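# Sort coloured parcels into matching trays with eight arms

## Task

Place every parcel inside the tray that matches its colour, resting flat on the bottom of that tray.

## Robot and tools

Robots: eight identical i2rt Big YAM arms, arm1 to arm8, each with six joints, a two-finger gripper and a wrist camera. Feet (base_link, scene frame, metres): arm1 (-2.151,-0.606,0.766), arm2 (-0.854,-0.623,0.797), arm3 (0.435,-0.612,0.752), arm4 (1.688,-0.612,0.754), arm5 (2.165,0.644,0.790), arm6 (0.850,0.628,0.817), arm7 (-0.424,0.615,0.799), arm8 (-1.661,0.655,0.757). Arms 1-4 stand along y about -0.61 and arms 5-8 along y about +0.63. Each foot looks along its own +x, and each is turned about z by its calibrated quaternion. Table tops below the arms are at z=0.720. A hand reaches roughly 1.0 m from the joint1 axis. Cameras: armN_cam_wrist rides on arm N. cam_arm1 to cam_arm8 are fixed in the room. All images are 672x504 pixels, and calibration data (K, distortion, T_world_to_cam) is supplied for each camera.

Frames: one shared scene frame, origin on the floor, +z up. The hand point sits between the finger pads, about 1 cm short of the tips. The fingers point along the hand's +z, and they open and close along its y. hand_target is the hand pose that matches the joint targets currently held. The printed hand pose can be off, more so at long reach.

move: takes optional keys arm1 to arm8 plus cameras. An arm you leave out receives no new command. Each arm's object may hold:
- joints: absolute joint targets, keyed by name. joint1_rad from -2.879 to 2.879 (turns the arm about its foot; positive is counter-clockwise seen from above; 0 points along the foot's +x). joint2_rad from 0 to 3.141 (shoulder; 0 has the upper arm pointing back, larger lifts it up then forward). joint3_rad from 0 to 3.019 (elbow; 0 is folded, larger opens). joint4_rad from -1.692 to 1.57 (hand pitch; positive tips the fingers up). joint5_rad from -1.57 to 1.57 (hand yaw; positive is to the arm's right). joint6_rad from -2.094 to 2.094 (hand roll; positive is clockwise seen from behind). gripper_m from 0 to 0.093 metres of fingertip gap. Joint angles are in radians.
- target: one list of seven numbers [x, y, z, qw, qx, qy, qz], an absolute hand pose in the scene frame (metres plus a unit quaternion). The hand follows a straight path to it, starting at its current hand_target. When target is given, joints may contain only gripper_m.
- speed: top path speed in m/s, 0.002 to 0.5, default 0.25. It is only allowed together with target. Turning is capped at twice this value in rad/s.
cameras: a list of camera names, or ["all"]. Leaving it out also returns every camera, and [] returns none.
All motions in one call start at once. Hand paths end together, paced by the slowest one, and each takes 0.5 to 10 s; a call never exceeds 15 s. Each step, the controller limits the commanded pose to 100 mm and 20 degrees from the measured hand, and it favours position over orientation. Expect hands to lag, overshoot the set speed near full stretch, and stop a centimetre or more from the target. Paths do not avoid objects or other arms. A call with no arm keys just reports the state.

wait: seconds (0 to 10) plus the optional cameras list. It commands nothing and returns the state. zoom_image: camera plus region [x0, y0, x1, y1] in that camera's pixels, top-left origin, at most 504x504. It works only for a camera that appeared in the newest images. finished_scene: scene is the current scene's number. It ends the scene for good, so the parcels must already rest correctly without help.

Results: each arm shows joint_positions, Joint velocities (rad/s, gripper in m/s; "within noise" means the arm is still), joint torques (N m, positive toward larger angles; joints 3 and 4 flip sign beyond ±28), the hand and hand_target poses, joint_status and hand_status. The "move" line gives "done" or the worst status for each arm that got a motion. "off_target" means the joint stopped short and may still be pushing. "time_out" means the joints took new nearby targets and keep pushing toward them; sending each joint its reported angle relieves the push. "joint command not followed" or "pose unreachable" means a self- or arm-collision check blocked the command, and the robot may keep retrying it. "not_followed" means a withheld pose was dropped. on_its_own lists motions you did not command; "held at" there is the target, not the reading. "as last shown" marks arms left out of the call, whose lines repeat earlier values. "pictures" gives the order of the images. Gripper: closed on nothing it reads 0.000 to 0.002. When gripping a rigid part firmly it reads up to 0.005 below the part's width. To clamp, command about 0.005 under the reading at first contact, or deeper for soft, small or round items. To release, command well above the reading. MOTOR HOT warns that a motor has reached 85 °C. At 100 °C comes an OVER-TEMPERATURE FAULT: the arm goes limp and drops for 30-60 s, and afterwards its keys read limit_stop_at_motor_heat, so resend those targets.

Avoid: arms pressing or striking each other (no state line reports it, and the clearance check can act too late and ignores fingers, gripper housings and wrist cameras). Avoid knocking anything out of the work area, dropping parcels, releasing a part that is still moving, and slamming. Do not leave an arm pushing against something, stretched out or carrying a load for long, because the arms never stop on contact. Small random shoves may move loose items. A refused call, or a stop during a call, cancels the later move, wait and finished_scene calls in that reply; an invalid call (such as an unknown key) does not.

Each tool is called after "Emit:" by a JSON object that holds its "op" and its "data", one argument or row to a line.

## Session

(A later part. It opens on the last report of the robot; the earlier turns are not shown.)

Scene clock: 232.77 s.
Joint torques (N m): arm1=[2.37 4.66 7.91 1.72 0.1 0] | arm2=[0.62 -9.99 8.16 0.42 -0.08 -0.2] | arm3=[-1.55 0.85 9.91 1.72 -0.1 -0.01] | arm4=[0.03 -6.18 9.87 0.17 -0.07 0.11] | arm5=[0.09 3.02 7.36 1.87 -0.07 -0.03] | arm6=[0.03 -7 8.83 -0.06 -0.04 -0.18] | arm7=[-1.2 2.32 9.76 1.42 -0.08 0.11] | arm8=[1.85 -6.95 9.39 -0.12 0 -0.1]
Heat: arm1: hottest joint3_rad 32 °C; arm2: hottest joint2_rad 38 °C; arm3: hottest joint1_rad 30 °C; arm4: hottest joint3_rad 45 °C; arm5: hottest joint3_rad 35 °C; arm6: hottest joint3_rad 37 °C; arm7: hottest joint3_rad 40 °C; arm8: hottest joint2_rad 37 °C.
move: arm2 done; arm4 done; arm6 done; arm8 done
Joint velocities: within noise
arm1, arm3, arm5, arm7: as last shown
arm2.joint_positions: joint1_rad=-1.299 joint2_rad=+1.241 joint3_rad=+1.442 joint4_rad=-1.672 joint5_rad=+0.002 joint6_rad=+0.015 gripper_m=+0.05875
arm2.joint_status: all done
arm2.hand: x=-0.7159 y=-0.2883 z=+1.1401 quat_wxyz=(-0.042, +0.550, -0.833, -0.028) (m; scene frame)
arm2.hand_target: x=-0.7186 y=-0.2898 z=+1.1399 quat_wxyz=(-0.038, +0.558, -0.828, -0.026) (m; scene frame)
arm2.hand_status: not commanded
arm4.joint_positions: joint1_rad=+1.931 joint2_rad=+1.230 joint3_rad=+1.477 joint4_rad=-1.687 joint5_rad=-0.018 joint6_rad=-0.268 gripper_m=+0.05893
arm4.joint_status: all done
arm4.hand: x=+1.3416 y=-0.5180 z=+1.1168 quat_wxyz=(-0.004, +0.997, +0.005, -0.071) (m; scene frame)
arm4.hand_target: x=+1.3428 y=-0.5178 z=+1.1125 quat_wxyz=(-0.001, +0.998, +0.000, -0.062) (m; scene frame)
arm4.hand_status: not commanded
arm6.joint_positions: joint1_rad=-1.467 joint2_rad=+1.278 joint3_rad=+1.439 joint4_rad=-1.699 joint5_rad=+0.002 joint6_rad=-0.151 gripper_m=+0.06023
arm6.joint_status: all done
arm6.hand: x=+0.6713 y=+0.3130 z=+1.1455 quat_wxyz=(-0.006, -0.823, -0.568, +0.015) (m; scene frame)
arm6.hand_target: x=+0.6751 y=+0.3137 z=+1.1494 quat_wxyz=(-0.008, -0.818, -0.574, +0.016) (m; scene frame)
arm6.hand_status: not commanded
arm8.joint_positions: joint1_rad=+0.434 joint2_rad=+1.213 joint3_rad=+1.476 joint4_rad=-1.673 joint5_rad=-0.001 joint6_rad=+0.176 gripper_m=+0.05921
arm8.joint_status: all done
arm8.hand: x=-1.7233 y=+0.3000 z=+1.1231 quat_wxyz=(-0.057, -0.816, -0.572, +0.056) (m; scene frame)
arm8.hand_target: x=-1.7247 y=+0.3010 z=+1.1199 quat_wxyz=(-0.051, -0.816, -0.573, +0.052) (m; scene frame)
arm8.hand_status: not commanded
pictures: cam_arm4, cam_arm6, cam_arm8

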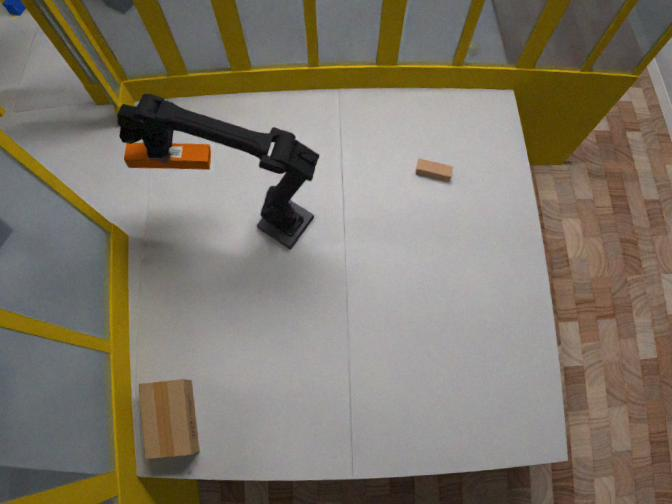

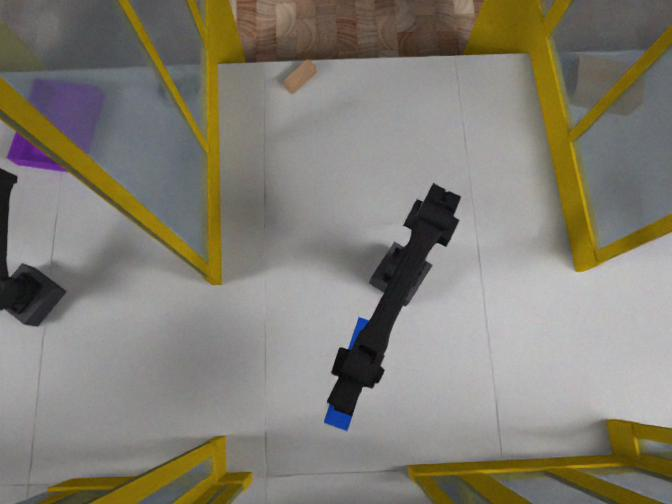

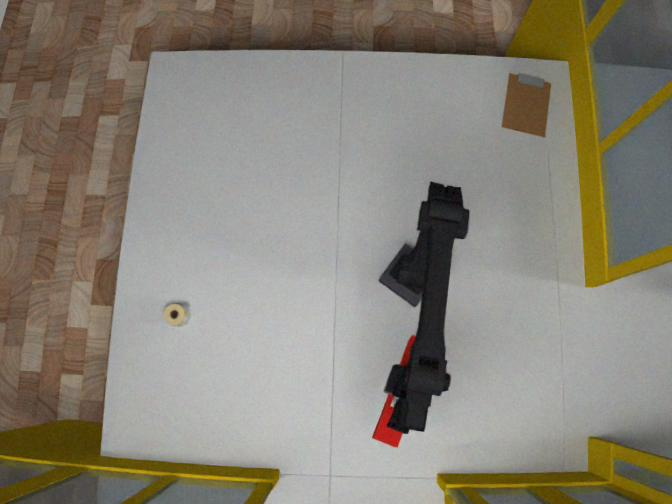

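Emit:
{"op": "move", "data": {
  "arm8": {"target":[-1.78,0.0,0.87,0,0.819,0.574,0],"speed":0.3},
  "arm2": {"target":[-0.6,0.0,0.87,0,0.574,-0.819,0],"speed":0.3},
  "arm6": {"target":[0.5,0.0,0.86,0,0.819,0.574,0],"speed":0.3},
  "arm4": {"target":[1.075,-0.45,0.87,0,1,0,0],"speed":0.3},
  "cameras": ["cam_arm4","cam_arm3","cam_arm1","cam_arm2"]
}}

Scene clock: 245.27 s.
Joint torques (N m): arm1=[2.2 4.72 8.03 1.78 0.08 0] | arm2=[0.5 -25.05 11.88 0.03 -0.03 -0.21] | arm3=[-1.67 0.97 9.89 1.7 -0.11 -0.02] | arm4=[0.97 -16.91 14.93 -0.29 -0.01 0.12] | arm5=[-0.5 2.78 7.39 1.77 -0.02 -0.03] | arm6=[-0.09 -18.32 13.01 -0.25 -0.05 -0.18] | arm7=[-1.03 2.37 9.8 1.47 -0.08 0.11] | arm8=[1.14 -20.95 14.16 -0.64 -0.03 -0.09]
Heat: arm1: hottest joint3_rad 32 °C; arm2: hottest joint3_rad 38 °C; arm3: hottest joint1_rad 30 °C; arm4: hottest joint3_rad 44 °C; arm5: hottest joint3_rad 35 °C; arm6: hottest joint3_rad 36 °C; arm7: hottest joint3_rad 40 °C; arm8: hottest joint2_rad 36 °C.
move: arm2 off_target; arm4 off_target; arm6 off_target; arm8 off_target
Joint velocities: within noise
arm1, arm3, arm5, arm7: as last shown
arm2.joint_positions: joint1_rad=-1.299 joint2_rad=+2.194 joint3_rad=+1.933 joint4_rad=-1.349 joint5_rad=+0.002 joint6_rad=-0.023 gripper_m=+0.05875
arm2.joint_status: not commanded
arm2.hand: x=-0.6042 y=-0.0152 z=+0.8522 quat_wxyz=(+0.016, +0.567, -0.824, +0.011) (m; scene frame)
arm2.hand_target: x=-0.6004 y=-0.0008 z=+0.8702 quat_wxyz=(-0.001, +0.574, -0.819, +0.000) (m; scene frame)
arm2.hand_status: off_target (0.024 m and 2.4 deg from the pose sent, 0.412 m and 6.6 deg at the start)
arm4.joint_positions: joint1_rad=+1.931 joint2_rad=+2.051 joint3_rad=+1.805 joint4_rad=-1.370 joint5_rad=+0.010 joint6_rad=-0.260 gripper_m=+0.05893
arm4.joint_status: not commanded
arm4.hand: x=+1.0935 y=-0.4509 z=+0.8554 quat_wxyz=(+0.006, +1.000, +0.001, +0.017) (m; scene frame)
arm4.hand_target: x=+1.0761 y=-0.4504 z=+0.8703 quat_wxyz=(+0.000, +1.000, +0.000, -0.001) (m; scene frame)
arm4.hand_status: off_target (0.024 m and 2.1 deg from the pose sent, 0.370 m and 8.2 deg at the start)
arm6.joint_positions: joint1_rad=-1.467 joint2_rad=+2.359 joint3_rad=+2.159 joint4_rad=-1.409 joint5_rad=+0.002 joint6_rad=-0.151 gripper_m=+0.06023
arm6.joint_status: not commanded
arm6.hand: x=+0.5038 y=+0.0166 z=+0.8449 quat_wxyz=(+0.009, -0.823, -0.568, -0.017) (m; scene frame)
arm6.hand_target: x=+0.5005 y=+0.0010 z=+0.8603 quat_wxyz=(+0.000, -0.819, -0.574, +0.001) (m; scene frame)
arm6.hand_status: off_target (0.023 m and 2.4 deg from the pose sent, 0.457 m and 2.1 deg at the start)
arm8.joint_positions: joint1_rad=+0.433 joint2_rad=+2.141 joint3_rad=+1.966 joint4_rad=-1.426 joint5_rad=-0.001 joint6_rad=+0.176 gripper_m=+0.05921
arm8.joint_status: not commanded
arm8.hand: x=-1.7735 y=+0.0130 z=+0.8585 quat_wxyz=(+0.010, -0.819, -0.573, -0.011) (m; scene frame)
arm8.hand_target: x=-1.7800 y=+0.0008 z=+0.8701 quat_wxyz=(+0.000, -0.819, -0.574, +0.000) (m; scene frame)
arm8.hand_status: off_target (0.019 m and 1.7 deg from the pose sent, 0.397 m and 9.2 deg at the start)
pictures: cam_arm1, cam_arm2, cam_arm3, cam_arm4

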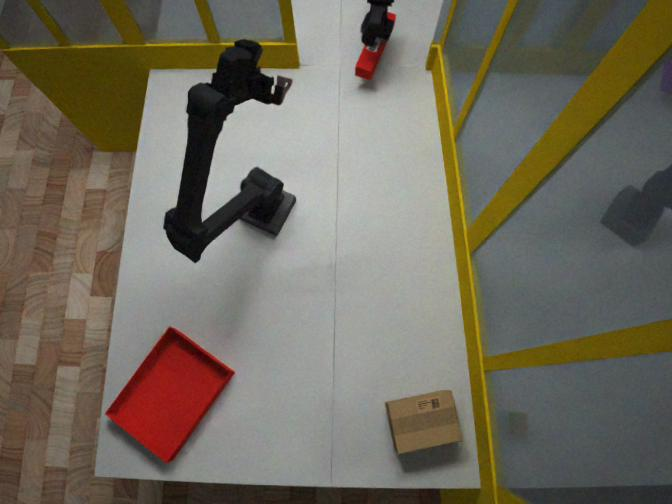

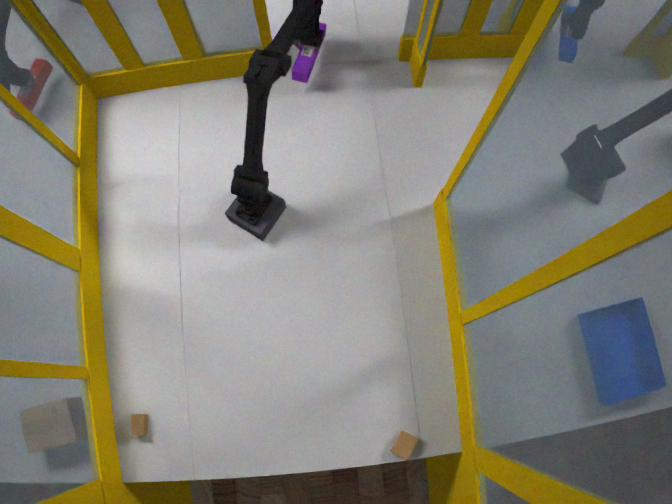

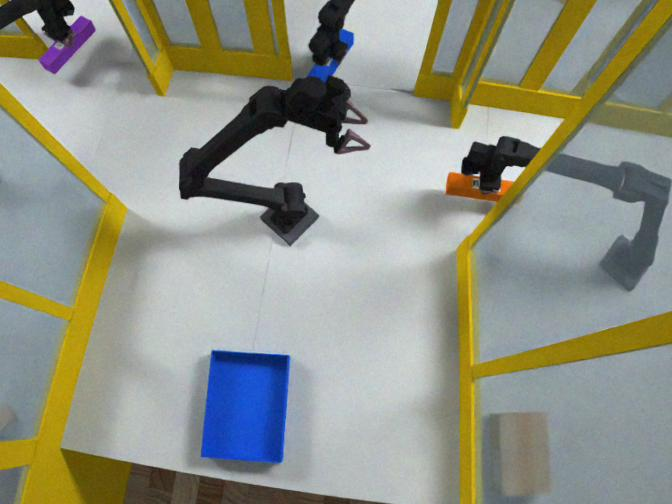

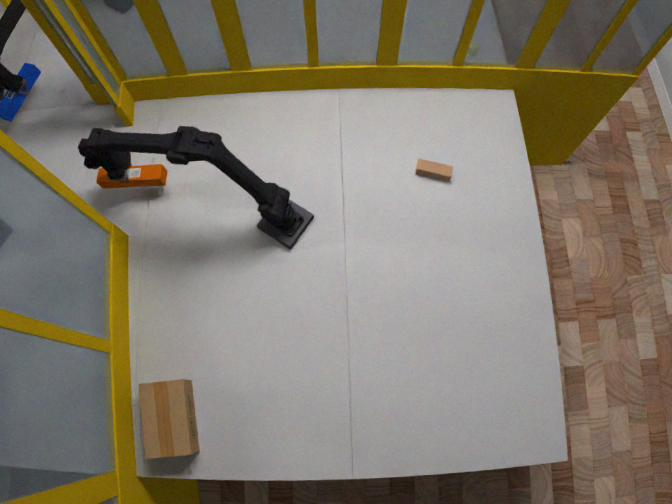

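Emit:
{"op": "move", "data": {
  "arm8": {"target":[-1.787,-0.012,0.782,0,0.819,0.574,0],"speed":0.1},
  "arm2": {"target":[-0.597,0.012,0.782,0,0.574,-0.819,0],"speed":0.1},
  "arm6": {"target":[0.497,-0.012,0.758,0,0.819,0.574,0],"speed":0.1},
  "arm4": {"target":[1.063,-0.45,0.782,0,1,0,0],"speed":0.1},
  "cameras": ["arm8_cam_wrist","arm2_cam_wrist","arm6_cam_wrist","arm4_cam_wrist"]
}}

Scene clock: 255.90 s.
Joint torques (N m): arm1=[2.32 4.6 7.95 1.76 0.07 0] | arm2=[0.67 -25.35 9.11 0.91 -0.04 -0.18] | arm3=[-1.67 0.97 9.88 1.7 -0.1 -0.01] | arm4=[1.2 -17.32 9.33 0.81 -0.01 0.11] | arm5=[-0.67 3.19 7.34 1.73 -0.11 -0.01] | arm6=[0.21 -18.37 11.04 0.43 -0.05 -0.13] | arm7=[-1.03 2.43 9.77 1.46 -0.07 0.09] | arm8=[1.26 -21.6 9.35 0.28 -0.04 -0.1]
Heat: arm1: hottest joint3_rad 32 °C; arm2: hottest joint2_rad 38 °C; arm3: hottest joint1_rad 30 °C; arm4: hottest joint3_rad 48 °C; arm5: hottest joint3_rad 35 °C; arm6: hottest joint3_rad 38 °C; arm7: hottest joint3_rad 40 °C; arm8: hottest joint2_rad 38 °C.
move: arm2 done; arm4 off_target; arm6 off_target; arm8 off_target
Joint velocities: within noise
arm1.joint_positions: joint1_rad=+1.438 joint2_rad=+0.521 joint3_rad=+1.431 joint4_rad=-1.508 joint5_rad=+0.032 joint6_rad=-0.133 gripper_m=+0.09398
arm1.joint_status: not commanded
arm1.hand: x=-2.0610 y=-0.4637 z=+1.3059 quat_wxyz=(-0.428, +0.476, -0.747, -0.182) (m; scene frame)
arm1.hand_target: x=-2.0643 y=-0.4651 z=+1.3137 quat_wxyz=(-0.435, +0.478, -0.740, -0.189) (m; scene frame)
arm1.hand_status: not commanded
arm2.joint_positions: joint1_rad=-1.299 joint2_rad=+2.302 joint3_rad=+1.933 joint4_rad=-1.225 joint5_rad=+0.002 joint6_rad=-0.024 gripper_m=+0.05875
arm2.joint_status: not commanded
arm2.hand: x=-0.5972 y=+0.0020 z=+0.7810 quat_wxyz=(+0.009, +0.567, -0.824, +0.007) (m; scene frame)
arm2.hand_target: x=-0.5972 y=+0.0119 z=+0.7822 quat_wxyz=(+0.000, +0.574, -0.819, +0.000) (m; scene frame)
arm2.hand_status: done (0.010 m and 1.6 deg from the pose sent, 0.076 m and 2.4 deg at the start)
arm3.joint_positions: joint1_rad=-2.277 joint2_rad=+0.623 joint3_rad=+1.443 joint4_rad=-1.225 joint5_rad=+0.215 joint6_rad=-0.288 gripper_m=+0.09398
arm3.joint_status: not commanded
arm3.hand: x=+0.6706 y=-0.5914 z=+1.3437 quat_wxyz=(-0.548, +0.164, -0.814, +0.097) (m; scene frame)
arm3.hand_target: x=+0.6675 y=-0.5953 z=+1.3569 quat_wxyz=(-0.560, +0.155, -0.807, +0.099) (m; scene frame)
arm3.hand_status: not commanded
arm4.joint_positions: joint1_rad=+1.931 joint2_rad=+2.147 joint3_rad=+1.805 joint4_rad=-1.225 joint5_rad=+0.010 joint6_rad=-0.257 gripper_m=+0.05893
arm4.joint_status: not commanded
arm4.hand: x=+1.0643 y=-0.4438 z=+0.7963 quat_wxyz=(-0.001, +1.000, -0.001, -0.006) (m; scene frame)
arm4.hand_target: x=+1.0633 y=-0.4500 z=+0.7823 quat_wxyz=(+0.000, +1.000, +0.000, +0.000) (m; scene frame)
arm4.hand_status: off_target (0.016 m and 0.7 deg from the pose sent, 0.079 m and 2.1 deg at the start)
arm5.joint_positions: joint1_rad=+0.723 joint2_rad=+0.625 joint3_rad=+1.427 joint4_rad=-1.371 joint5_rad=+0.119 joint6_rad=-0.097 gripper_m=+0.09397
arm5.joint_status: not commanded
arm5.hand: x=+1.9508 y=+0.5586 z=+1.3386 quat_wxyz=(+0.033, +0.851, +0.216, -0.478) (m; scene frame)
arm5.hand_target: x=+1.9534 y=+0.5582 z=+1.3511 quat_wxyz=(+0.038, +0.843, +0.216, -0.491) (m; scene frame)
arm5.hand_status: not commanded
arm6.joint_positions: joint1_rad=-1.467 joint2_rad=+2.489 joint3_rad=+2.159 joint4_rad=-1.273 joint5_rad=+0.002 joint6_rad=-0.151 gripper_m=+0.06023
arm6.joint_status: not commanded
arm6.hand: x=+0.4971 y=+0.0043 z=+0.7537 quat_wxyz=(+0.008, -0.823, -0.568, -0.015) (m; scene frame)
arm6.hand_target: x=+0.4975 y=-0.0115 z=+0.7582 quat_wxyz=(+0.000, -0.819, -0.574, +0.000) (m; scene frame)
arm6.hand_status: off_target (0.017 m and 2.1 deg from the pose sent, 0.092 m and 2.4 deg at the start)
arm7.joint_positions: joint1_rad=-1.201 joint2_rad=+0.496 joint3_rad=+1.379 joint4_rad=-1.460 joint5_rad=-0.021 joint6_rad=+0.046 gripper_m=+0.09397
arm7.joint_status: not commanded
arm7.hand: x=-0.4655 y=+0.4490 z=+1.3303 quat_wxyz=(-0.304, -0.709, -0.521, +0.366) (m; scene frame)
arm7.hand_target: x=-0.4663 y=+0.4521 z=+1.3403 quat_wxyz=(-0.309, -0.706, -0.514, +0.376) (m; scene frame)
arm7.hand_status: not commanded
arm8.joint_positions: joint1_rad=+0.428 joint2_rad=+2.234 joint3_rad=+1.958 joint4_rad=-1.287 joint5_rad=-0.001 joint6_rad=+0.171 gripper_m=+0.05921
arm8.joint_status: not commanded
arm8.hand: x=-1.7812 y=-0.0119 z=+0.7951 quat_wxyz=(-0.003, -0.819, -0.574, +0.003) (m; scene frame)
arm8.hand_target: x=-1.7868 y=-0.0118 z=+0.7821 quat_wxyz=(+0.000, -0.819, -0.574, +0.000) (m; scene frame)
arm8.hand_status: off_target (0.014 m and 0.5 deg from the pose sent, 0.082 m and 1.7 deg at the start)
pictures: arm2_cam_wrist, arm4_cam_wrist, arm6_cam_wrist, arm8_cam_wrist
camera_calibration:
arm2_cam_wrist: T_world_to_cam=[[0.932088, -0.362, 0.012982, 0.546021], [-0.296424, -0.741663, 0.601722, -0.64107], [-0.208195, -0.564706, -0.7986, 0.621131], [0, 0, 0, 1]] pos_world=[-0.569652, 0.0729583, 0.874693]
arm4_cam_wrist: T_world_to_cam=[[-0.0124501, 0.999839, 0.0129213, 0.444147], [0.821112, 0.00284838, 0.57076, -1.32236], [0.570631, 0.0177158, -0.821015, 0.179212], [0, 0, 0, 1]] pos_world=[0.989069, -0.443484, 0.896146]
arm6_cam_wrist: T_world_to_cam=[[-0.937363, 0.348339, 0.00324403, 0.460584], [0.27999, 0.747832, 0.601957, -0.590282], [0.207259, 0.565161, -0.798522, 0.62073], [0, 0, 0, 1]] pos_world=[0.468355, -0.0698201, 0.849497]
arm8_cam_wrist: T_world_to_cam=[[-0.937947, 0.34654, -0.0128599, -1.65536], [0.274123, 0.763637, 0.584564, 0.0368217], [0.212395, 0.544765, -0.811246, 1.15036], [0, 0, 0, 1]] pos_world=[-1.80706, -0.0811454, 0.890411]

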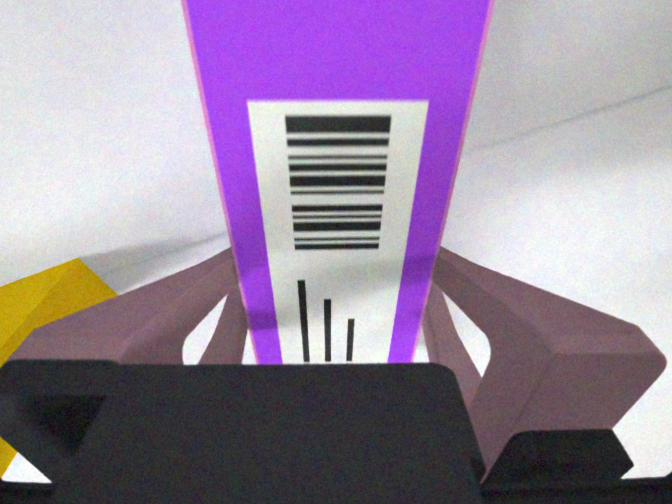

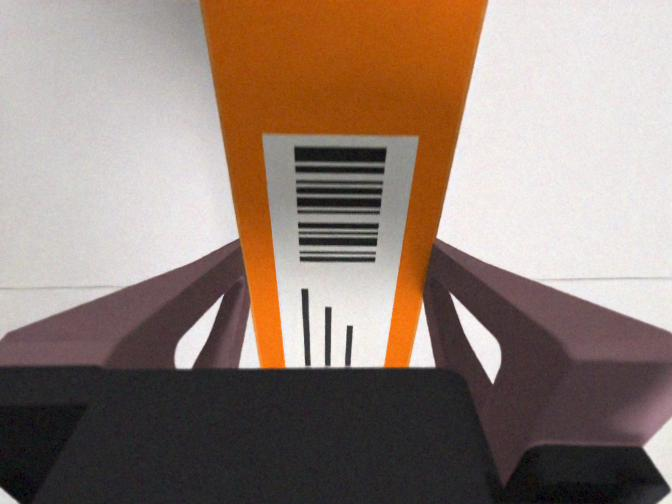

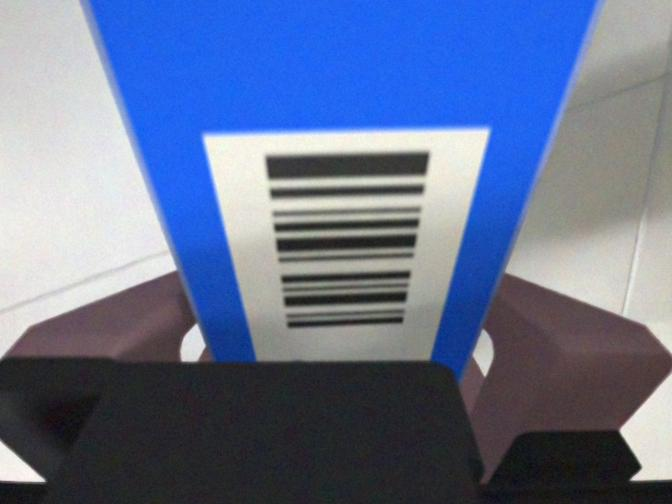

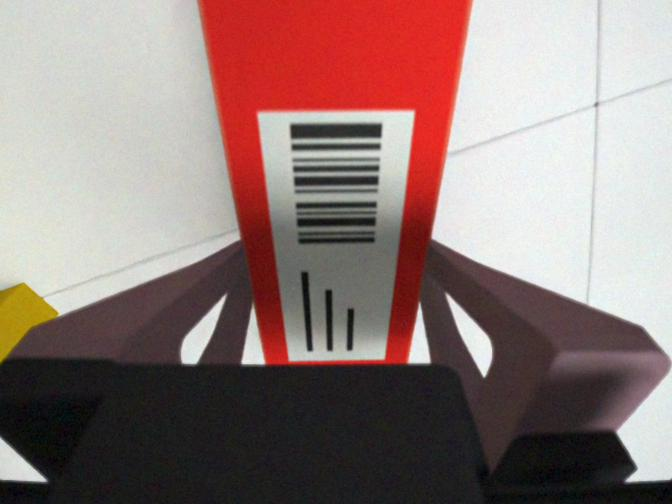

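Emit:
{"op": "move", "data": {
  "arm8": {"target":[-1.787,-0.012,0.765,0,0.819,0.574,0],"speed":0.05},
  "arm2": {"target":[-0.597,0.012,0.772,0,0.574,-0.819,0],"speed":0.05},
  "arm6": {"target":[0.497,-0.012,0.75,0,0.819,0.574,0],"speed":0.05},
  "arm4": {"target":[1.063,-0.45,0.765,0,1,0,0],"speed":0.05},
  "cameras": []
}}

Scene clock: 265.43 s.
Joint torques (N m): arm1=[2.32 4.48 7.88 1.68 0.1 0] | arm2=[0.67 -24.76 8.5 0.94 -0.04 -0.18] | arm3=[-1.67 0.91 9.91 1.68 -0.1 -0.01] | arm4=[1.2 -17.32 9.24 0.76 -0.01 0.11] | arm5=[-0.09 2.84 7.32 1.69 -0.05 -0.06] | arm6=[0.21 -18.14 10.73 0.46 -0.05 -0.12] | arm7=[-1.08 2.26 9.77 1.44 -0.07 0.11] | arm8=[1.38 -21.3 8.95 0.29 -0.05 -0.12]
Heat: arm1: hottest joint3_rad 32 °C; arm2: hottest joint2_rad 37 °C; arm3: hottest joint1_rad 30 °C; arm4: hottest joint3_rad 47 °C; arm5: hottest joint3_rad 35 °C; arm6: hottest joint3_rad 38 °C; arm7: hottest joint3_rad 40 °C; arm8: hottest joint2_rad 40 °C.
move: arm2 done; arm4 off_target; arm6 off_target; arm8 off_target
Joint velocities: within noise
arm1, arm3, arm5, arm7: as last shown
arm2.joint_positions: joint1_rad=-1.299 joint2_rad=+2.306 joint3_rad=+1.933 joint4_rad=-1.206 joint5_rad=+0.002 joint6_rad=-0.024 gripper_m=+0.05875
arm2.joint_status: not commanded
arm2.hand: x=-0.5956 y=+0.0058 z=+0.7785 quat_wxyz=(+0.003, +0.567, -0.824, +0.003) (m; scene frame)
arm2.hand_target: x=-0.5972 y=+0.0118 z=+0.7720 quat_wxyz=(+0.000, +0.574, -0.819, +0.000) (m; scene frame)
arm2.hand_status: done (0.009 m and 1.1 deg from the pose sent, 0.013 m and 1.6 deg at the start)
arm4.joint_positions: joint1_rad=+1.931 joint2_rad=+2.164 joint3_rad=+1.788 joint4_rad=-1.191 joint5_rad=+0.010 joint6_rad=-0.257 gripper_m=+0.05893
arm4.joint_status: not commanded
arm4.hand: x=+1.0638 y=-0.4439 z=+0.7799 quat_wxyz=(-0.001, +1.000, -0.001, -0.007) (m; scene frame)
arm4.hand_target: x=+1.0634 y=-0.4501 z=+0.7653 quat_wxyz=(+0.000, +1.000, +0.000, +0.000) (m; scene frame)
arm4.hand_status: off_target (0.016 m and 0.8 deg from the pose sent, 0.032 m and 0.7 deg at the start)
arm6.joint_positions: joint1_rad=-1.467 joint2_rad=+2.491 joint3_rad=+2.159 joint4_rad=-1.262 joint5_rad=+0.002 joint6_rad=-0.151 gripper_m=+0.06023
arm6.joint_status: not commanded
arm6.hand: x=+0.4959 y=+0.0021 z=+0.7526 quat_wxyz=(+0.006, -0.823, -0.568, -0.010) (m; scene frame)
arm6.hand_target: x=+0.4974 y=-0.0116 z=+0.7503 quat_wxyz=(+0.000, -0.819, -0.574, +0.000) (m; scene frame)
arm6.hand_status: off_target (0.014 m and 1.6 deg from the pose sent, 0.017 m and 2.1 deg at the start)
arm8.joint_positions: joint1_rad=+0.428 joint2_rad=+2.246 joint3_rad=+1.943 joint4_rad=-1.254 joint5_rad=-0.001 joint6_rad=+0.171 gripper_m=+0.05921
arm8.joint_status: not commanded
arm8.hand: x=-1.7815 y=-0.0135 z=+0.7815 quat_wxyz=(-0.006, -0.819, -0.574, +0.005) (m; scene frame)
arm8.hand_target: x=-1.7867 y=-0.0117 z=+0.7654 quat_wxyz=(+0.000, -0.819, -0.574, +0.000) (m; scene frame)
arm8.hand_status: off_target (0.017 m and 0.8 deg from the pose sent, 0.031 m and 0.5 deg at the start)
pictures: none
No camera images: "cameras" was empty.

Emit:
{"op": "move", "data": {
  "arm8": {"joints":{"gripper_m":0.093}},
  "arm2": {"joints":{"gripper_m":0.093}},
  "arm6": {"joints":{"gripper_m":0.093}},
  "arm4": {"joints":{"gripper_m":0.093}},
  "cameras": []
}}

Emit:
{"op": "move", "data": {
  "arm8": {"target":[-1.782,-0.012,0.96,0,0.819,0.574,0],"speed":0.2},
  "arm2": {"target":[-0.597,0.01,0.96,0,0.574,-0.819,0],"speed":0.2},
  "arm6": {"target":[0.497,-0.0,0.96,0,0.819,0.574,0],"speed":0.2},
  "arm4": {"target":[1.063,-0.445,0.96,0,1,0,0],"speed":0.2},
  "cameras": []
}}

Emit:
{"op": "move", "data": {
  "arm8": {"target":[-1.723,0.31,1.12,0,0.819,0.574,0],"speed":0.35},
  "arm2": {"target":[-0.716,-0.3,1.14,0,0.574,-0.819,0],"speed":0.35},
  "arm6": {"target":[0.671,0.32,1.15,0,0.819,0.574,0],"speed":0.35},
  "arm4": {"target":[1.35,-0.52,1.12,0,1,0,0],"speed":0.35},
  "cameras": ["cam_arm1","cam_arm2","cam_arm3"]
}}

Scene clock: 283.37 s.
Joint torques (N m): arm1=[2.32 4.42 7.94 1.69 0.09 0] | arm2=[0.67 -24.82 8.51 0.94 -0.04 -0.18] | arm3=[-1.61 1.03 9.94 1.7 -0.11 -0.01] | arm4=[1.2 -17.26 9.24 0.76 -0.02 0.11] | arm5=[0.21 2.84 7.3 1.87 -0.04 -0.05] | arm6=[0.26 -18.49 10.71 0.46 -0.02 -0.13] | arm7=[-1.03 2.32 9.81 1.43 -0.08 0.11] | arm8=[1.2 -21.19 8.98 0.29 -0.03 -0.11]
Heat: arm1: hottest joint3_rad 32 °C; arm2: hottest joint2_rad 39 °C; arm3: hottest joint1_rad 30 °C; arm4: hottest joint3_rad 45 °C; arm5: hottest joint3_rad 35 °C; arm6: hottest joint3_rad 38 °C; arm7: hottest joint3_rad 40 °C; arm8: hottest joint2_rad 38 °C.
move: arm2 done; arm4 done; arm6 done; arm8 done
Joint velocities: within noise
arm1, arm3, arm5, arm7: as last shown
arm2.joint_positions: joint1_rad=-1.299 joint2_rad=+2.306 joint3_rad=+1.933 joint4_rad=-1.206 joint5_rad=+0.002 joint6_rad=-0.024 gripper_m=+0.09286
arm2.joint_status: all done
arm2.hand: x=-0.5956 y=+0.0058 z=+0.7785 quat_wxyz=(+0.003, +0.567, -0.824, +0.003) (m; scene frame)
arm2.hand_target: x=-0.5972 y=+0.0118 z=+0.7720 quat_wxyz=(+0.000, +0.574, -0.819, +0.000) (m; scene frame)
arm2.hand_status: not commanded
arm4.joint_positions: joint1_rad=+1.931 joint2_rad=+2.164 joint3_rad=+1.788 joint4_rad=-1.190 joint5_rad=+0.010 joint6_rad=-0.257 gripper_m=+0.09283
arm4.joint_status: all done
arm4.hand: x=+1.0637 y=-0.4439 z=+0.7799 quat_wxyz=(-0.001, +1.000, -0.001, -0.007) (m; scene frame)
arm4.hand_target: x=+1.0633 y=-0.4501 z=+0.7653 quat_wxyz=(+0.000, +1.000, +0.000, +0.000) (m; scene frame)
arm4.hand_status: not commanded
arm6.joint_positions: joint1_rad=-1.467 joint2_rad=+2.498 joint3_rad=+2.159 joint4_rad=-1.262 joint5_rad=+0.001 joint6_rad=-0.151 gripper_m=+0.09280
arm6.joint_status: all done
arm6.hand: x=+0.4967 y=+0.0032 z=+0.7478 quat_wxyz=(+0.007, -0.823, -0.568, -0.013) (m; scene frame)
arm6.hand_target: x=+0.4975 y=-0.0116 z=+0.7502 quat_wxyz=(+0.000, -0.819, -0.574, +0.000) (m; scene frame)
arm6.hand_status: not commanded
arm8.joint_positions: joint1_rad=+0.428 joint2_rad=+2.246 joint3_rad=+1.943 joint4_rad=-1.254 joint5_rad=-0.001 joint6_rad=+0.170 gripper_m=+0.09285
arm8.joint_status: all done
arm8.hand: x=-1.7815 y=-0.0135 z=+0.7815 quat_wxyz=(-0.006, -0.819, -0.574, +0.005) (m; scene frame)
arm8.hand_target: x=-1.7867 y=-0.0117 z=+0.7654 quat_wxyz=(+0.000, -0.819, -0.574, +0.000) (m; scene frame)
arm8.hand_status: not commanded
pictures: none
No camera images: "cameras" was empty.

Scene clock: 285.40 s.
Joint torques (N m): arm1=[2.32 4.37 7.91 1.74 0.09 0.02] | arm2=[0.56 -25.47 12.22 0.09 -0.03 -0.19] | arm3=[-1.67 0.91 9.94 1.69 -0.1 -0.01] | arm4=[0.85 -17.61 15.31 -0.18 -0.03 0.08] | arm5=[0.21 3.37 7.47 1.92 -0.1 -0.03] | arm6=[-0.38 -19.37 13.11 -0.25 -0.01 -0.18] | arm7=[-1.14 2.2 9.8 1.51 -0.08 0.11] | arm8=[1.85 -22.77 14.3 -0.58 -0.03 -0.05]
Heat: arm1: hottest joint3_rad 32 °C; arm2: hottest joint2_rad 39 °C; arm3: hottest joint1_rad 30 °C; arm4: hottest joint3_rad 45 °C; arm5: hottest joint3_rad 35 °C; arm6: hottest joint3_rad 38 °C; arm7: hottest joint3_rad 40 °C; arm8: hottest joint2_rad 39 °C.
move: arm2 off_target; arm4 off_target; arm6 off_target; arm8 off_target
Joint velocities: within noise
arm1, arm3, arm5, arm7: as last shown
arm2.joint_positions: joint1_rad=-1.299 joint2_rad=+2.200 joint3_rad=+2.183 joint4_rad=-1.592 joint5_rad=+0.002 joint6_rad=-0.024 gripper_m=+0.09293
arm2.joint_status: not commanded
arm2.hand: x=-0.5985 y=-0.0015 z=+0.9424 quat_wxyz=(+0.015, +0.567, -0.824, +0.011) (m; scene frame)
arm2.hand_target: x=-0.5974 y=+0.0092 z=+0.9601 quat_wxyz=(-0.001, +0.574, -0.819, +0.000) (m; scene frame)
arm2.hand_status: off_target (0.021 m and 2.4 deg from the pose sent, 0.182 m and 1.1 deg at the start)
arm4.joint_positions: joint1_rad=+1.931 joint2_rad=+2.076 joint3_rad=+2.077 joint4_rad=-1.620 joint5_rad=+0.011 joint6_rad=-0.257 gripper_m=+0.09290
arm4.joint_status: not commanded
arm4.hand: x=+1.0769 y=-0.4452 z=+0.9432 quat_wxyz=(+0.006, +1.000, -0.001, +0.019) (m; scene frame)
arm4.hand_target: x=+1.0640 y=-0.4453 z=+0.9601 quat_wxyz=(+0.000, +1.000, +0.000, -0.001) (m; scene frame)
arm4.hand_status: off_target (0.022 m and 2.3 deg from the pose sent, 0.180 m and 0.8 deg at the start)
arm6.joint_positions: joint1_rad=-1.467 joint2_rad=+2.365 joint3_rad=+2.415 joint4_rad=-1.668 joint5_rad=+0.001 joint6_rad=-0.155 gripper_m=+0.09287
arm6.joint_status: not commanded
arm6.hand: x=+0.5010 y=+0.0109 z=+0.9378 quat_wxyz=(+0.011, -0.822, -0.569, -0.021) (m; scene frame)
arm6.hand_target: x=+0.4977 y=+0.0010 z=+0.9599 quat_wxyz=(+0.000, -0.819, -0.574, +0.001) (m; scene frame)
arm6.hand_status: off_target (0.025 m and 2.8 deg from the pose sent, 0.212 m and 1.9 deg at the start; pose on its path clipped on 8 of 61 steps)
arm8.joint_positions: joint1_rad=+0.428 joint2_rad=+2.184 joint3_rad=+2.253 joint4_rad=-1.671 joint5_rad=-0.001 joint6_rad=+0.170 gripper_m=+0.09292
arm8.joint_status: not commanded
arm8.hand: x=-1.7796 y=-0.0029 z=+0.9400 quat_wxyz=(+0.010, -0.819, -0.574, -0.011) (m; scene frame)
arm8.hand_target: x=-1.7816 y=-0.0109 z=+0.9599 quat_wxyz=(-0.005, -0.819, -0.574, +0.005) (m; scene frame)
arm8.hand_status: off_target (0.022 m and 1.7 deg from the pose sent, 0.179 m and 0.8 deg at the start; a joint's target at an end of its range on 26 of 61 steps)
pictures: none
No camera images: "cameras" was empty.

Scene clock: 287.53 s.
Joint torques (N m): arm1=[2.67 4.48 7.94 1.7 0.09 0.03] | arm2=[-0.26 -8.59 8.03 0.44 -0.07 -0.21] | arm3=[-1.61 0.91 9.91 1.68 -0.1 -0.02] | arm4=[1.44 -5.42 9.7 0.23 -0.01 0.12] | arm5=[-0.44 2.73 7.46 1.76 -0.07 -0.03] | arm6=[-1.32 -6.77 8.68 -0.05 -0.03 -0.18] | arm7=[-1.2 2.32 9.83 1.5 -0.07 0.11] | arm8=[2.2 -6.18 9.28 -0.18 -0.02 -0.01]
Heat: arm1: hottest joint3_rad 32 °C; arm2: hottest joint2_rad 38 °C; arm3: hottest joint1_rad 30 °C; arm4: hottest joint3_rad 45 °C; arm5: hottest joint3_rad 35 °C; arm6: hottest joint3_rad 38 °C; arm7: hottest joint3_rad 40 °C; arm8: hottest joint2_rad 38 °C.
move: arm2 off_target; arm4 off_target; arm6 off_target; arm8 off_target
Joint velocities: within noise
arm1, arm3, arm5, arm7: as last shown
arm2.joint_positions: joint1_rad=-1.306 joint2_rad=+1.209 joint3_rad=+1.423 joint4_rad=-1.672 joint5_rad=+0.002 joint6_rad=-0.039 gripper_m=+0.09293
arm2.joint_status: not commanded
arm2.hand: x=-0.7177 y=-0.2986 z=+1.1432 quat_wxyz=(-0.048, +0.569, -0.820, -0.030) (m; scene frame)
arm2.hand_target: x=-0.7160 y=-0.2999 z=+1.1393 quat_wxyz=(-0.040, +0.573, -0.818, -0.025) (m; scene frame)
arm2.hand_status: off_target (0.004 m and 6.5 deg from the pose sent, 0.377 m and 2.4 deg at the start; a joint's target at an end of its range on 32 of 64 steps)
arm4.joint_positions: joint1_rad=+1.931 joint2_rad=+1.198 joint3_rad=+1.473 joint4_rad=-1.687 joint5_rad=+0.011 joint6_rad=-0.255 gripper_m=+0.09290
arm4.joint_status: not commanded
arm4.hand: x=+1.3508 y=-0.5151 z=+1.1256 quat_wxyz=(-0.021, +0.996, -0.003, -0.081) (m; scene frame)
arm4.hand_target: x=+1.3499 y=-0.5199 z=+1.1193 quat_wxyz=(-0.018, +0.997, +0.000, -0.069) (m; scene frame)
arm4.hand_status: off_target (0.007 m and 9.6 deg from the pose sent, 0.334 m and 2.3 deg at the start; a joint's target at an end of its range on 38 of 64 steps)
arm6.joint_positions: joint1_rad=-1.470 joint2_rad=+1.266 joint3_rad=+1.433 joint4_rad=-1.700 joint5_rad=+0.001 joint6_rad=-0.168 gripper_m=+0.09287
arm6.joint_status: not commanded
arm6.hand: x=+0.6726 y=+0.3165 z=+1.1469 quat_wxyz=(-0.008, -0.819, -0.574, +0.017) (m; scene frame)
arm6.hand_target: x=+0.6710 y=+0.3200 z=+1.1493 quat_wxyz=(-0.008, -0.819, -0.574, +0.016) (m; scene frame)
arm6.hand_status: off_target (0.005 m and 2.1 deg from the pose sent, 0.412 m and 2.8 deg at the start; a joint's target at an end of its range on 27 of 64 steps)
arm8.joint_positions: joint1_rad=+0.428 joint2_rad=+1.183 joint3_rad=+1.455 joint4_rad=-1.673 joint5_rad=-0.001 joint6_rad=+0.170 gripper_m=+0.09292
arm8.joint_status: not commanded
arm8.hand: x=-1.7234 y=+0.3103 z=+1.1249 quat_wxyz=(-0.060, -0.816, -0.572, +0.060) (m; scene frame)
arm8.hand_target: x=-1.7229 y=+0.3099 z=+1.1193 quat_wxyz=(-0.052, -0.817, -0.573, +0.053) (m; scene frame)
arm8.hand_status: off_target (0.005 m and 9.8 deg from the pose sent, 0.365 m and 1.7 deg at the start; a joint's target at an end of its range on 37 of 63 steps)
pictures: cam_arm1, cam_arm2, cam_arm3

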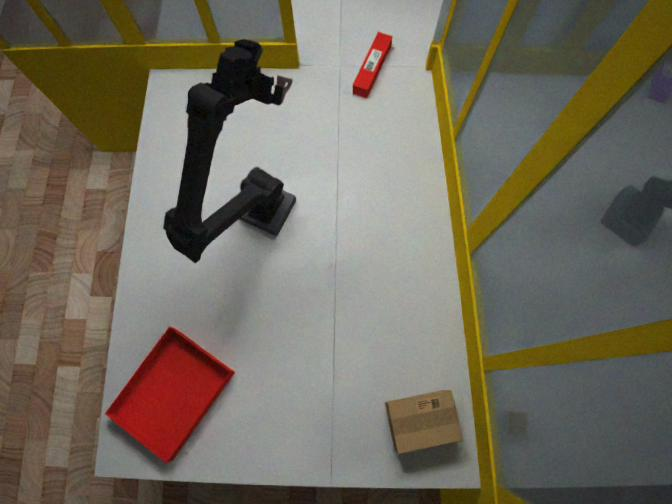

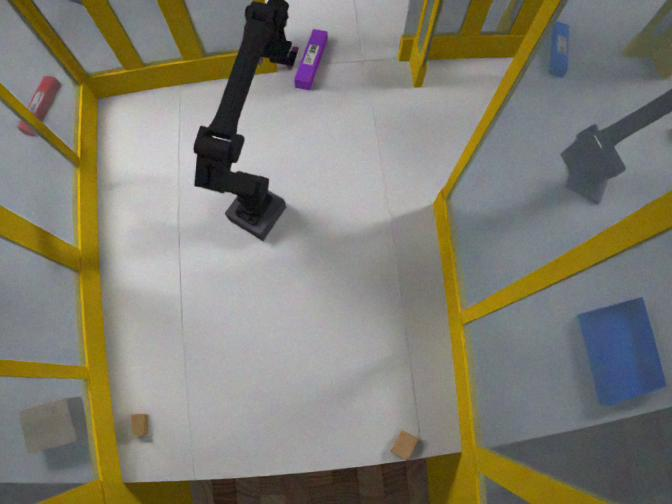

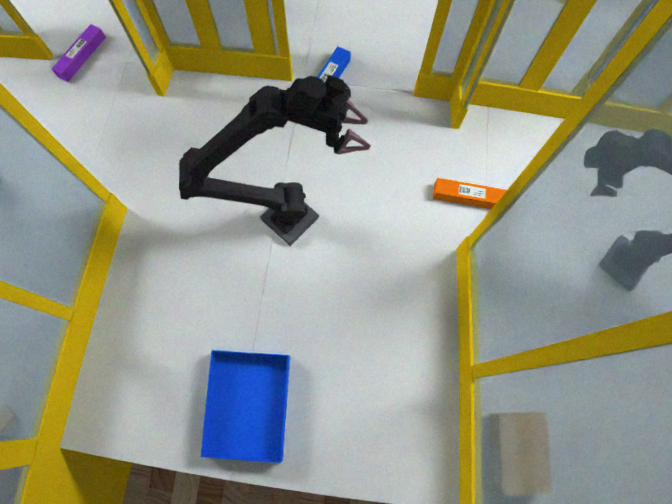

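Emit:
{"op": "move", "data": {
  "arm1": {"target":[-1.777,0.003,0.93,0,0.574,-0.819,0],"speed":0.4},
  "arm7": {"target":[-0.597,-0.005,0.93,0,0.819,0.574,0],"speed":0.4},
  "arm3": {"target":[1.075,-0.445,0.93,0,0,1,0],"speed":0.4},
  "cameras": ["arm1_cam_wrist","arm7_cam_wrist","arm3_cam_wrist"]
}}

Scene clock: 297.30 s.
Joint torques (N m): arm1=[1.32 -20.42 12.16 -0.24 -0.04 -0.06] | arm2=[-0.32 -8.59 8.03 0.44 -0.07 -0.21] | arm3=[-1.61 -23.18 14.23 -0.2 -0.24 0.13] | arm4=[1.44 -5.42 9.7 0.21 -0.01 0.12] | arm5=[0.03 2.96 7.31 1.8 -0.08 -0.05] | arm6=[-1.32 -6.71 8.69 -0.06 -0.03 -0.18] | arm7=[-0.62 -16.5 14.98 -0.39 0.08 0.19] | arm8=[2.02 -6.24 9.18 -0.1 -0.04 -0.03]
Heat: arm1: hottest joint3_rad 33 °C; arm2: hottest joint2_rad 37 °C; arm3: hottest joint1_rad 30 °C; arm4: hottest joint3_rad 44 °C; arm5: hottest joint3_rad 35 °C; arm6: hottest joint3_rad 37 °C; arm7: hottest joint3_rad 41 °C; arm8: hottest joint2_rad 37 °C.
move: arm1 done; arm3 off_target; arm7 off_target
Joint velocities: within noise
arm1.joint_positions: joint1_rad=+1.438 joint2_rad=+2.292 joint3_rad=+2.408 joint4_rad=-1.673 joint5_rad=-0.006 joint6_rad=-0.198 gripper_m=+0.09398
arm1.joint_status: not commanded
arm1.hand: x=-1.7793 y=-0.0051 z=+0.9298 quat_wxyz=(-0.004, +0.569, -0.822, +0.000) (m; scene frame)
arm1.hand_target: x=-1.7774 y=+0.0025 z=+0.9297 quat_wxyz=(-0.008, +0.574, -0.819, -0.003) (m; scene frame)
arm1.hand_status: done (0.008 m and 0.8 deg from the pose sent, 0.663 m and 55.6 deg at the start; a joint's target at an end of its range on 23 of 90 steps)
arm2, arm4, arm5, arm6, arm8: as last shown
arm2.hand: x=-0.7177 y=-0.2986 z=+1.1432 quat_wxyz=(-0.048, +0.570, -0.820, -0.030) (m; scene frame)
arm3.joint_positions: joint1_rad=-2.260 joint2_rad=+2.128 joint3_rad=+2.084 joint4_rad=-1.577 joint5_rad=+0.008 joint6_rad=+0.241 gripper_m=+0.09398
arm3.joint_status: not commanded
arm3.hand: x=+1.0603 y=-0.4406 z=+0.9101 quat_wxyz=(+0.020, +0.015, -1.000, +0.007) (m; scene frame)
arm3.hand_target: x=+1.0738 y=-0.4453 z=+0.9301 quat_wxyz=(-0.001, +0.000, -1.000, +0.000) (m; scene frame)
arm3.hand_status: off_target (0.025 m and 3.0 deg from the pose sent, 0.597 m and 71.0 deg at the start)
arm6.joint_positions: joint1_rad=-1.470 joint2_rad=+1.266 joint3_rad=+1.433 joint4_rad=-1.700 joint5_rad=+0.001 joint6_rad=-0.169 gripper_m=+0.09287
arm6.hand_target: x=+0.6710 y=+0.3199 z=+1.1493 quat_wxyz=(-0.008, -0.819, -0.574, +0.016) (m; scene frame)
arm7.joint_positions: joint1_rad=-1.201 joint2_rad=+2.059 joint3_rad=+1.874 joint4_rad=-1.420 joint5_rad=-0.005 joint6_rad=+0.067 gripper_m=+0.09397
arm7.joint_status: not commanded
arm7.hand: x=-0.5902 y=+0.0107 z=+0.9147 quat_wxyz=(+0.010, -0.816, -0.578, -0.015) (m; scene frame)
arm7.hand_target: x=-0.5967 y=-0.0039 z=+0.9303 quat_wxyz=(+0.000, -0.819, -0.574, +0.000) (m; scene frame)
arm7.hand_status: off_target (0.023 m and 2.2 deg from the pose sent, 0.619 m and 56.9 deg at the start)
pictures: arm1_cam_wrist, arm3_cam_wrist, arm7_cam_wrist
camera_calibration:
arm1_cam_wrist: T_world_to_cam=[[0.930515, -0.366251, -0.000994088, 1.65579], [-0.300653, -0.765397, 0.569012, -1.06325], [-0.209162, -0.529176, -0.822328, 0.516291], [0, 0, 0, 1]] pos_world=[-1.75242, 0.065836, 1.03121]
arm3_cam_wrist: T_world_to_cam=[[0.0260939, -0.999376, 0.0238057, -0.490753], [-0.789151, -0.00597502, 0.61417, 0.281007], [-0.613644, -0.0348123, -0.788815, 1.47718], [0, 0, 0, 1]] pos_world=[1.14103, -0.437343, 1.00432]
arm7_cam_wrist: T_world_to_cam=[[-0.9488, 0.315646, 0.0120489, -0.577583], [0.259252, 0.75636, 0.60059, -0.398081], [0.18046, 0.572963, -0.799467, 0.952976], [0, 0, 0, 1]] pos_world=[-0.616782, -0.0626161, 1.00792]

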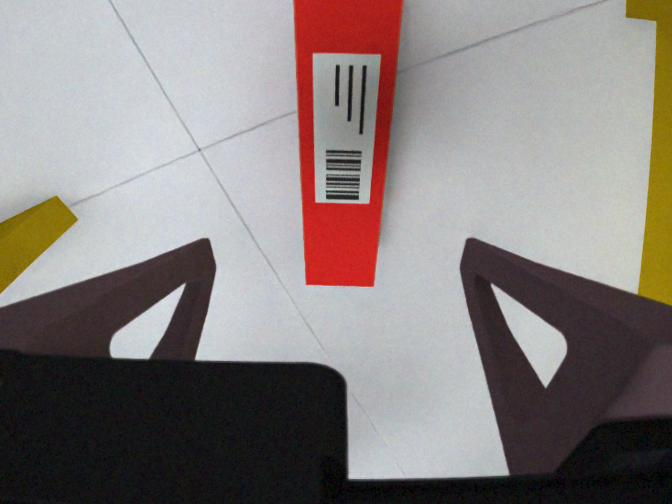

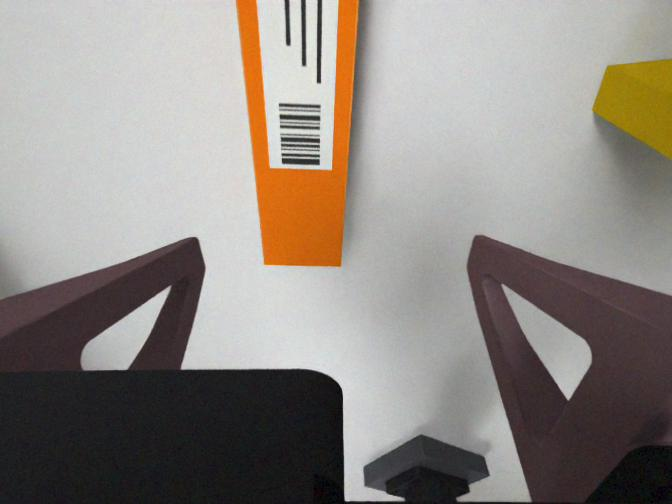

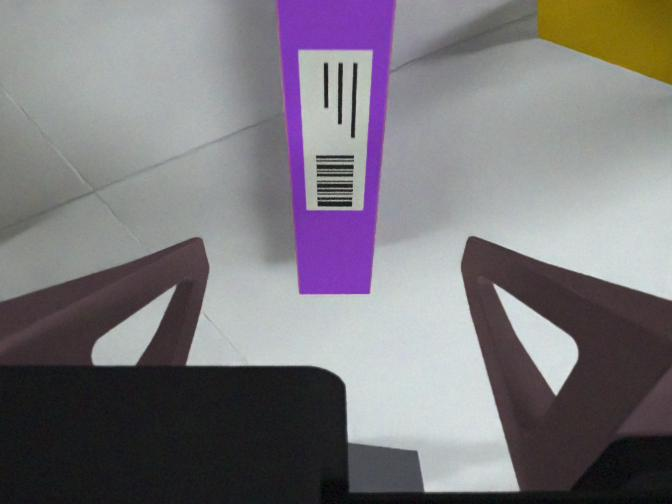

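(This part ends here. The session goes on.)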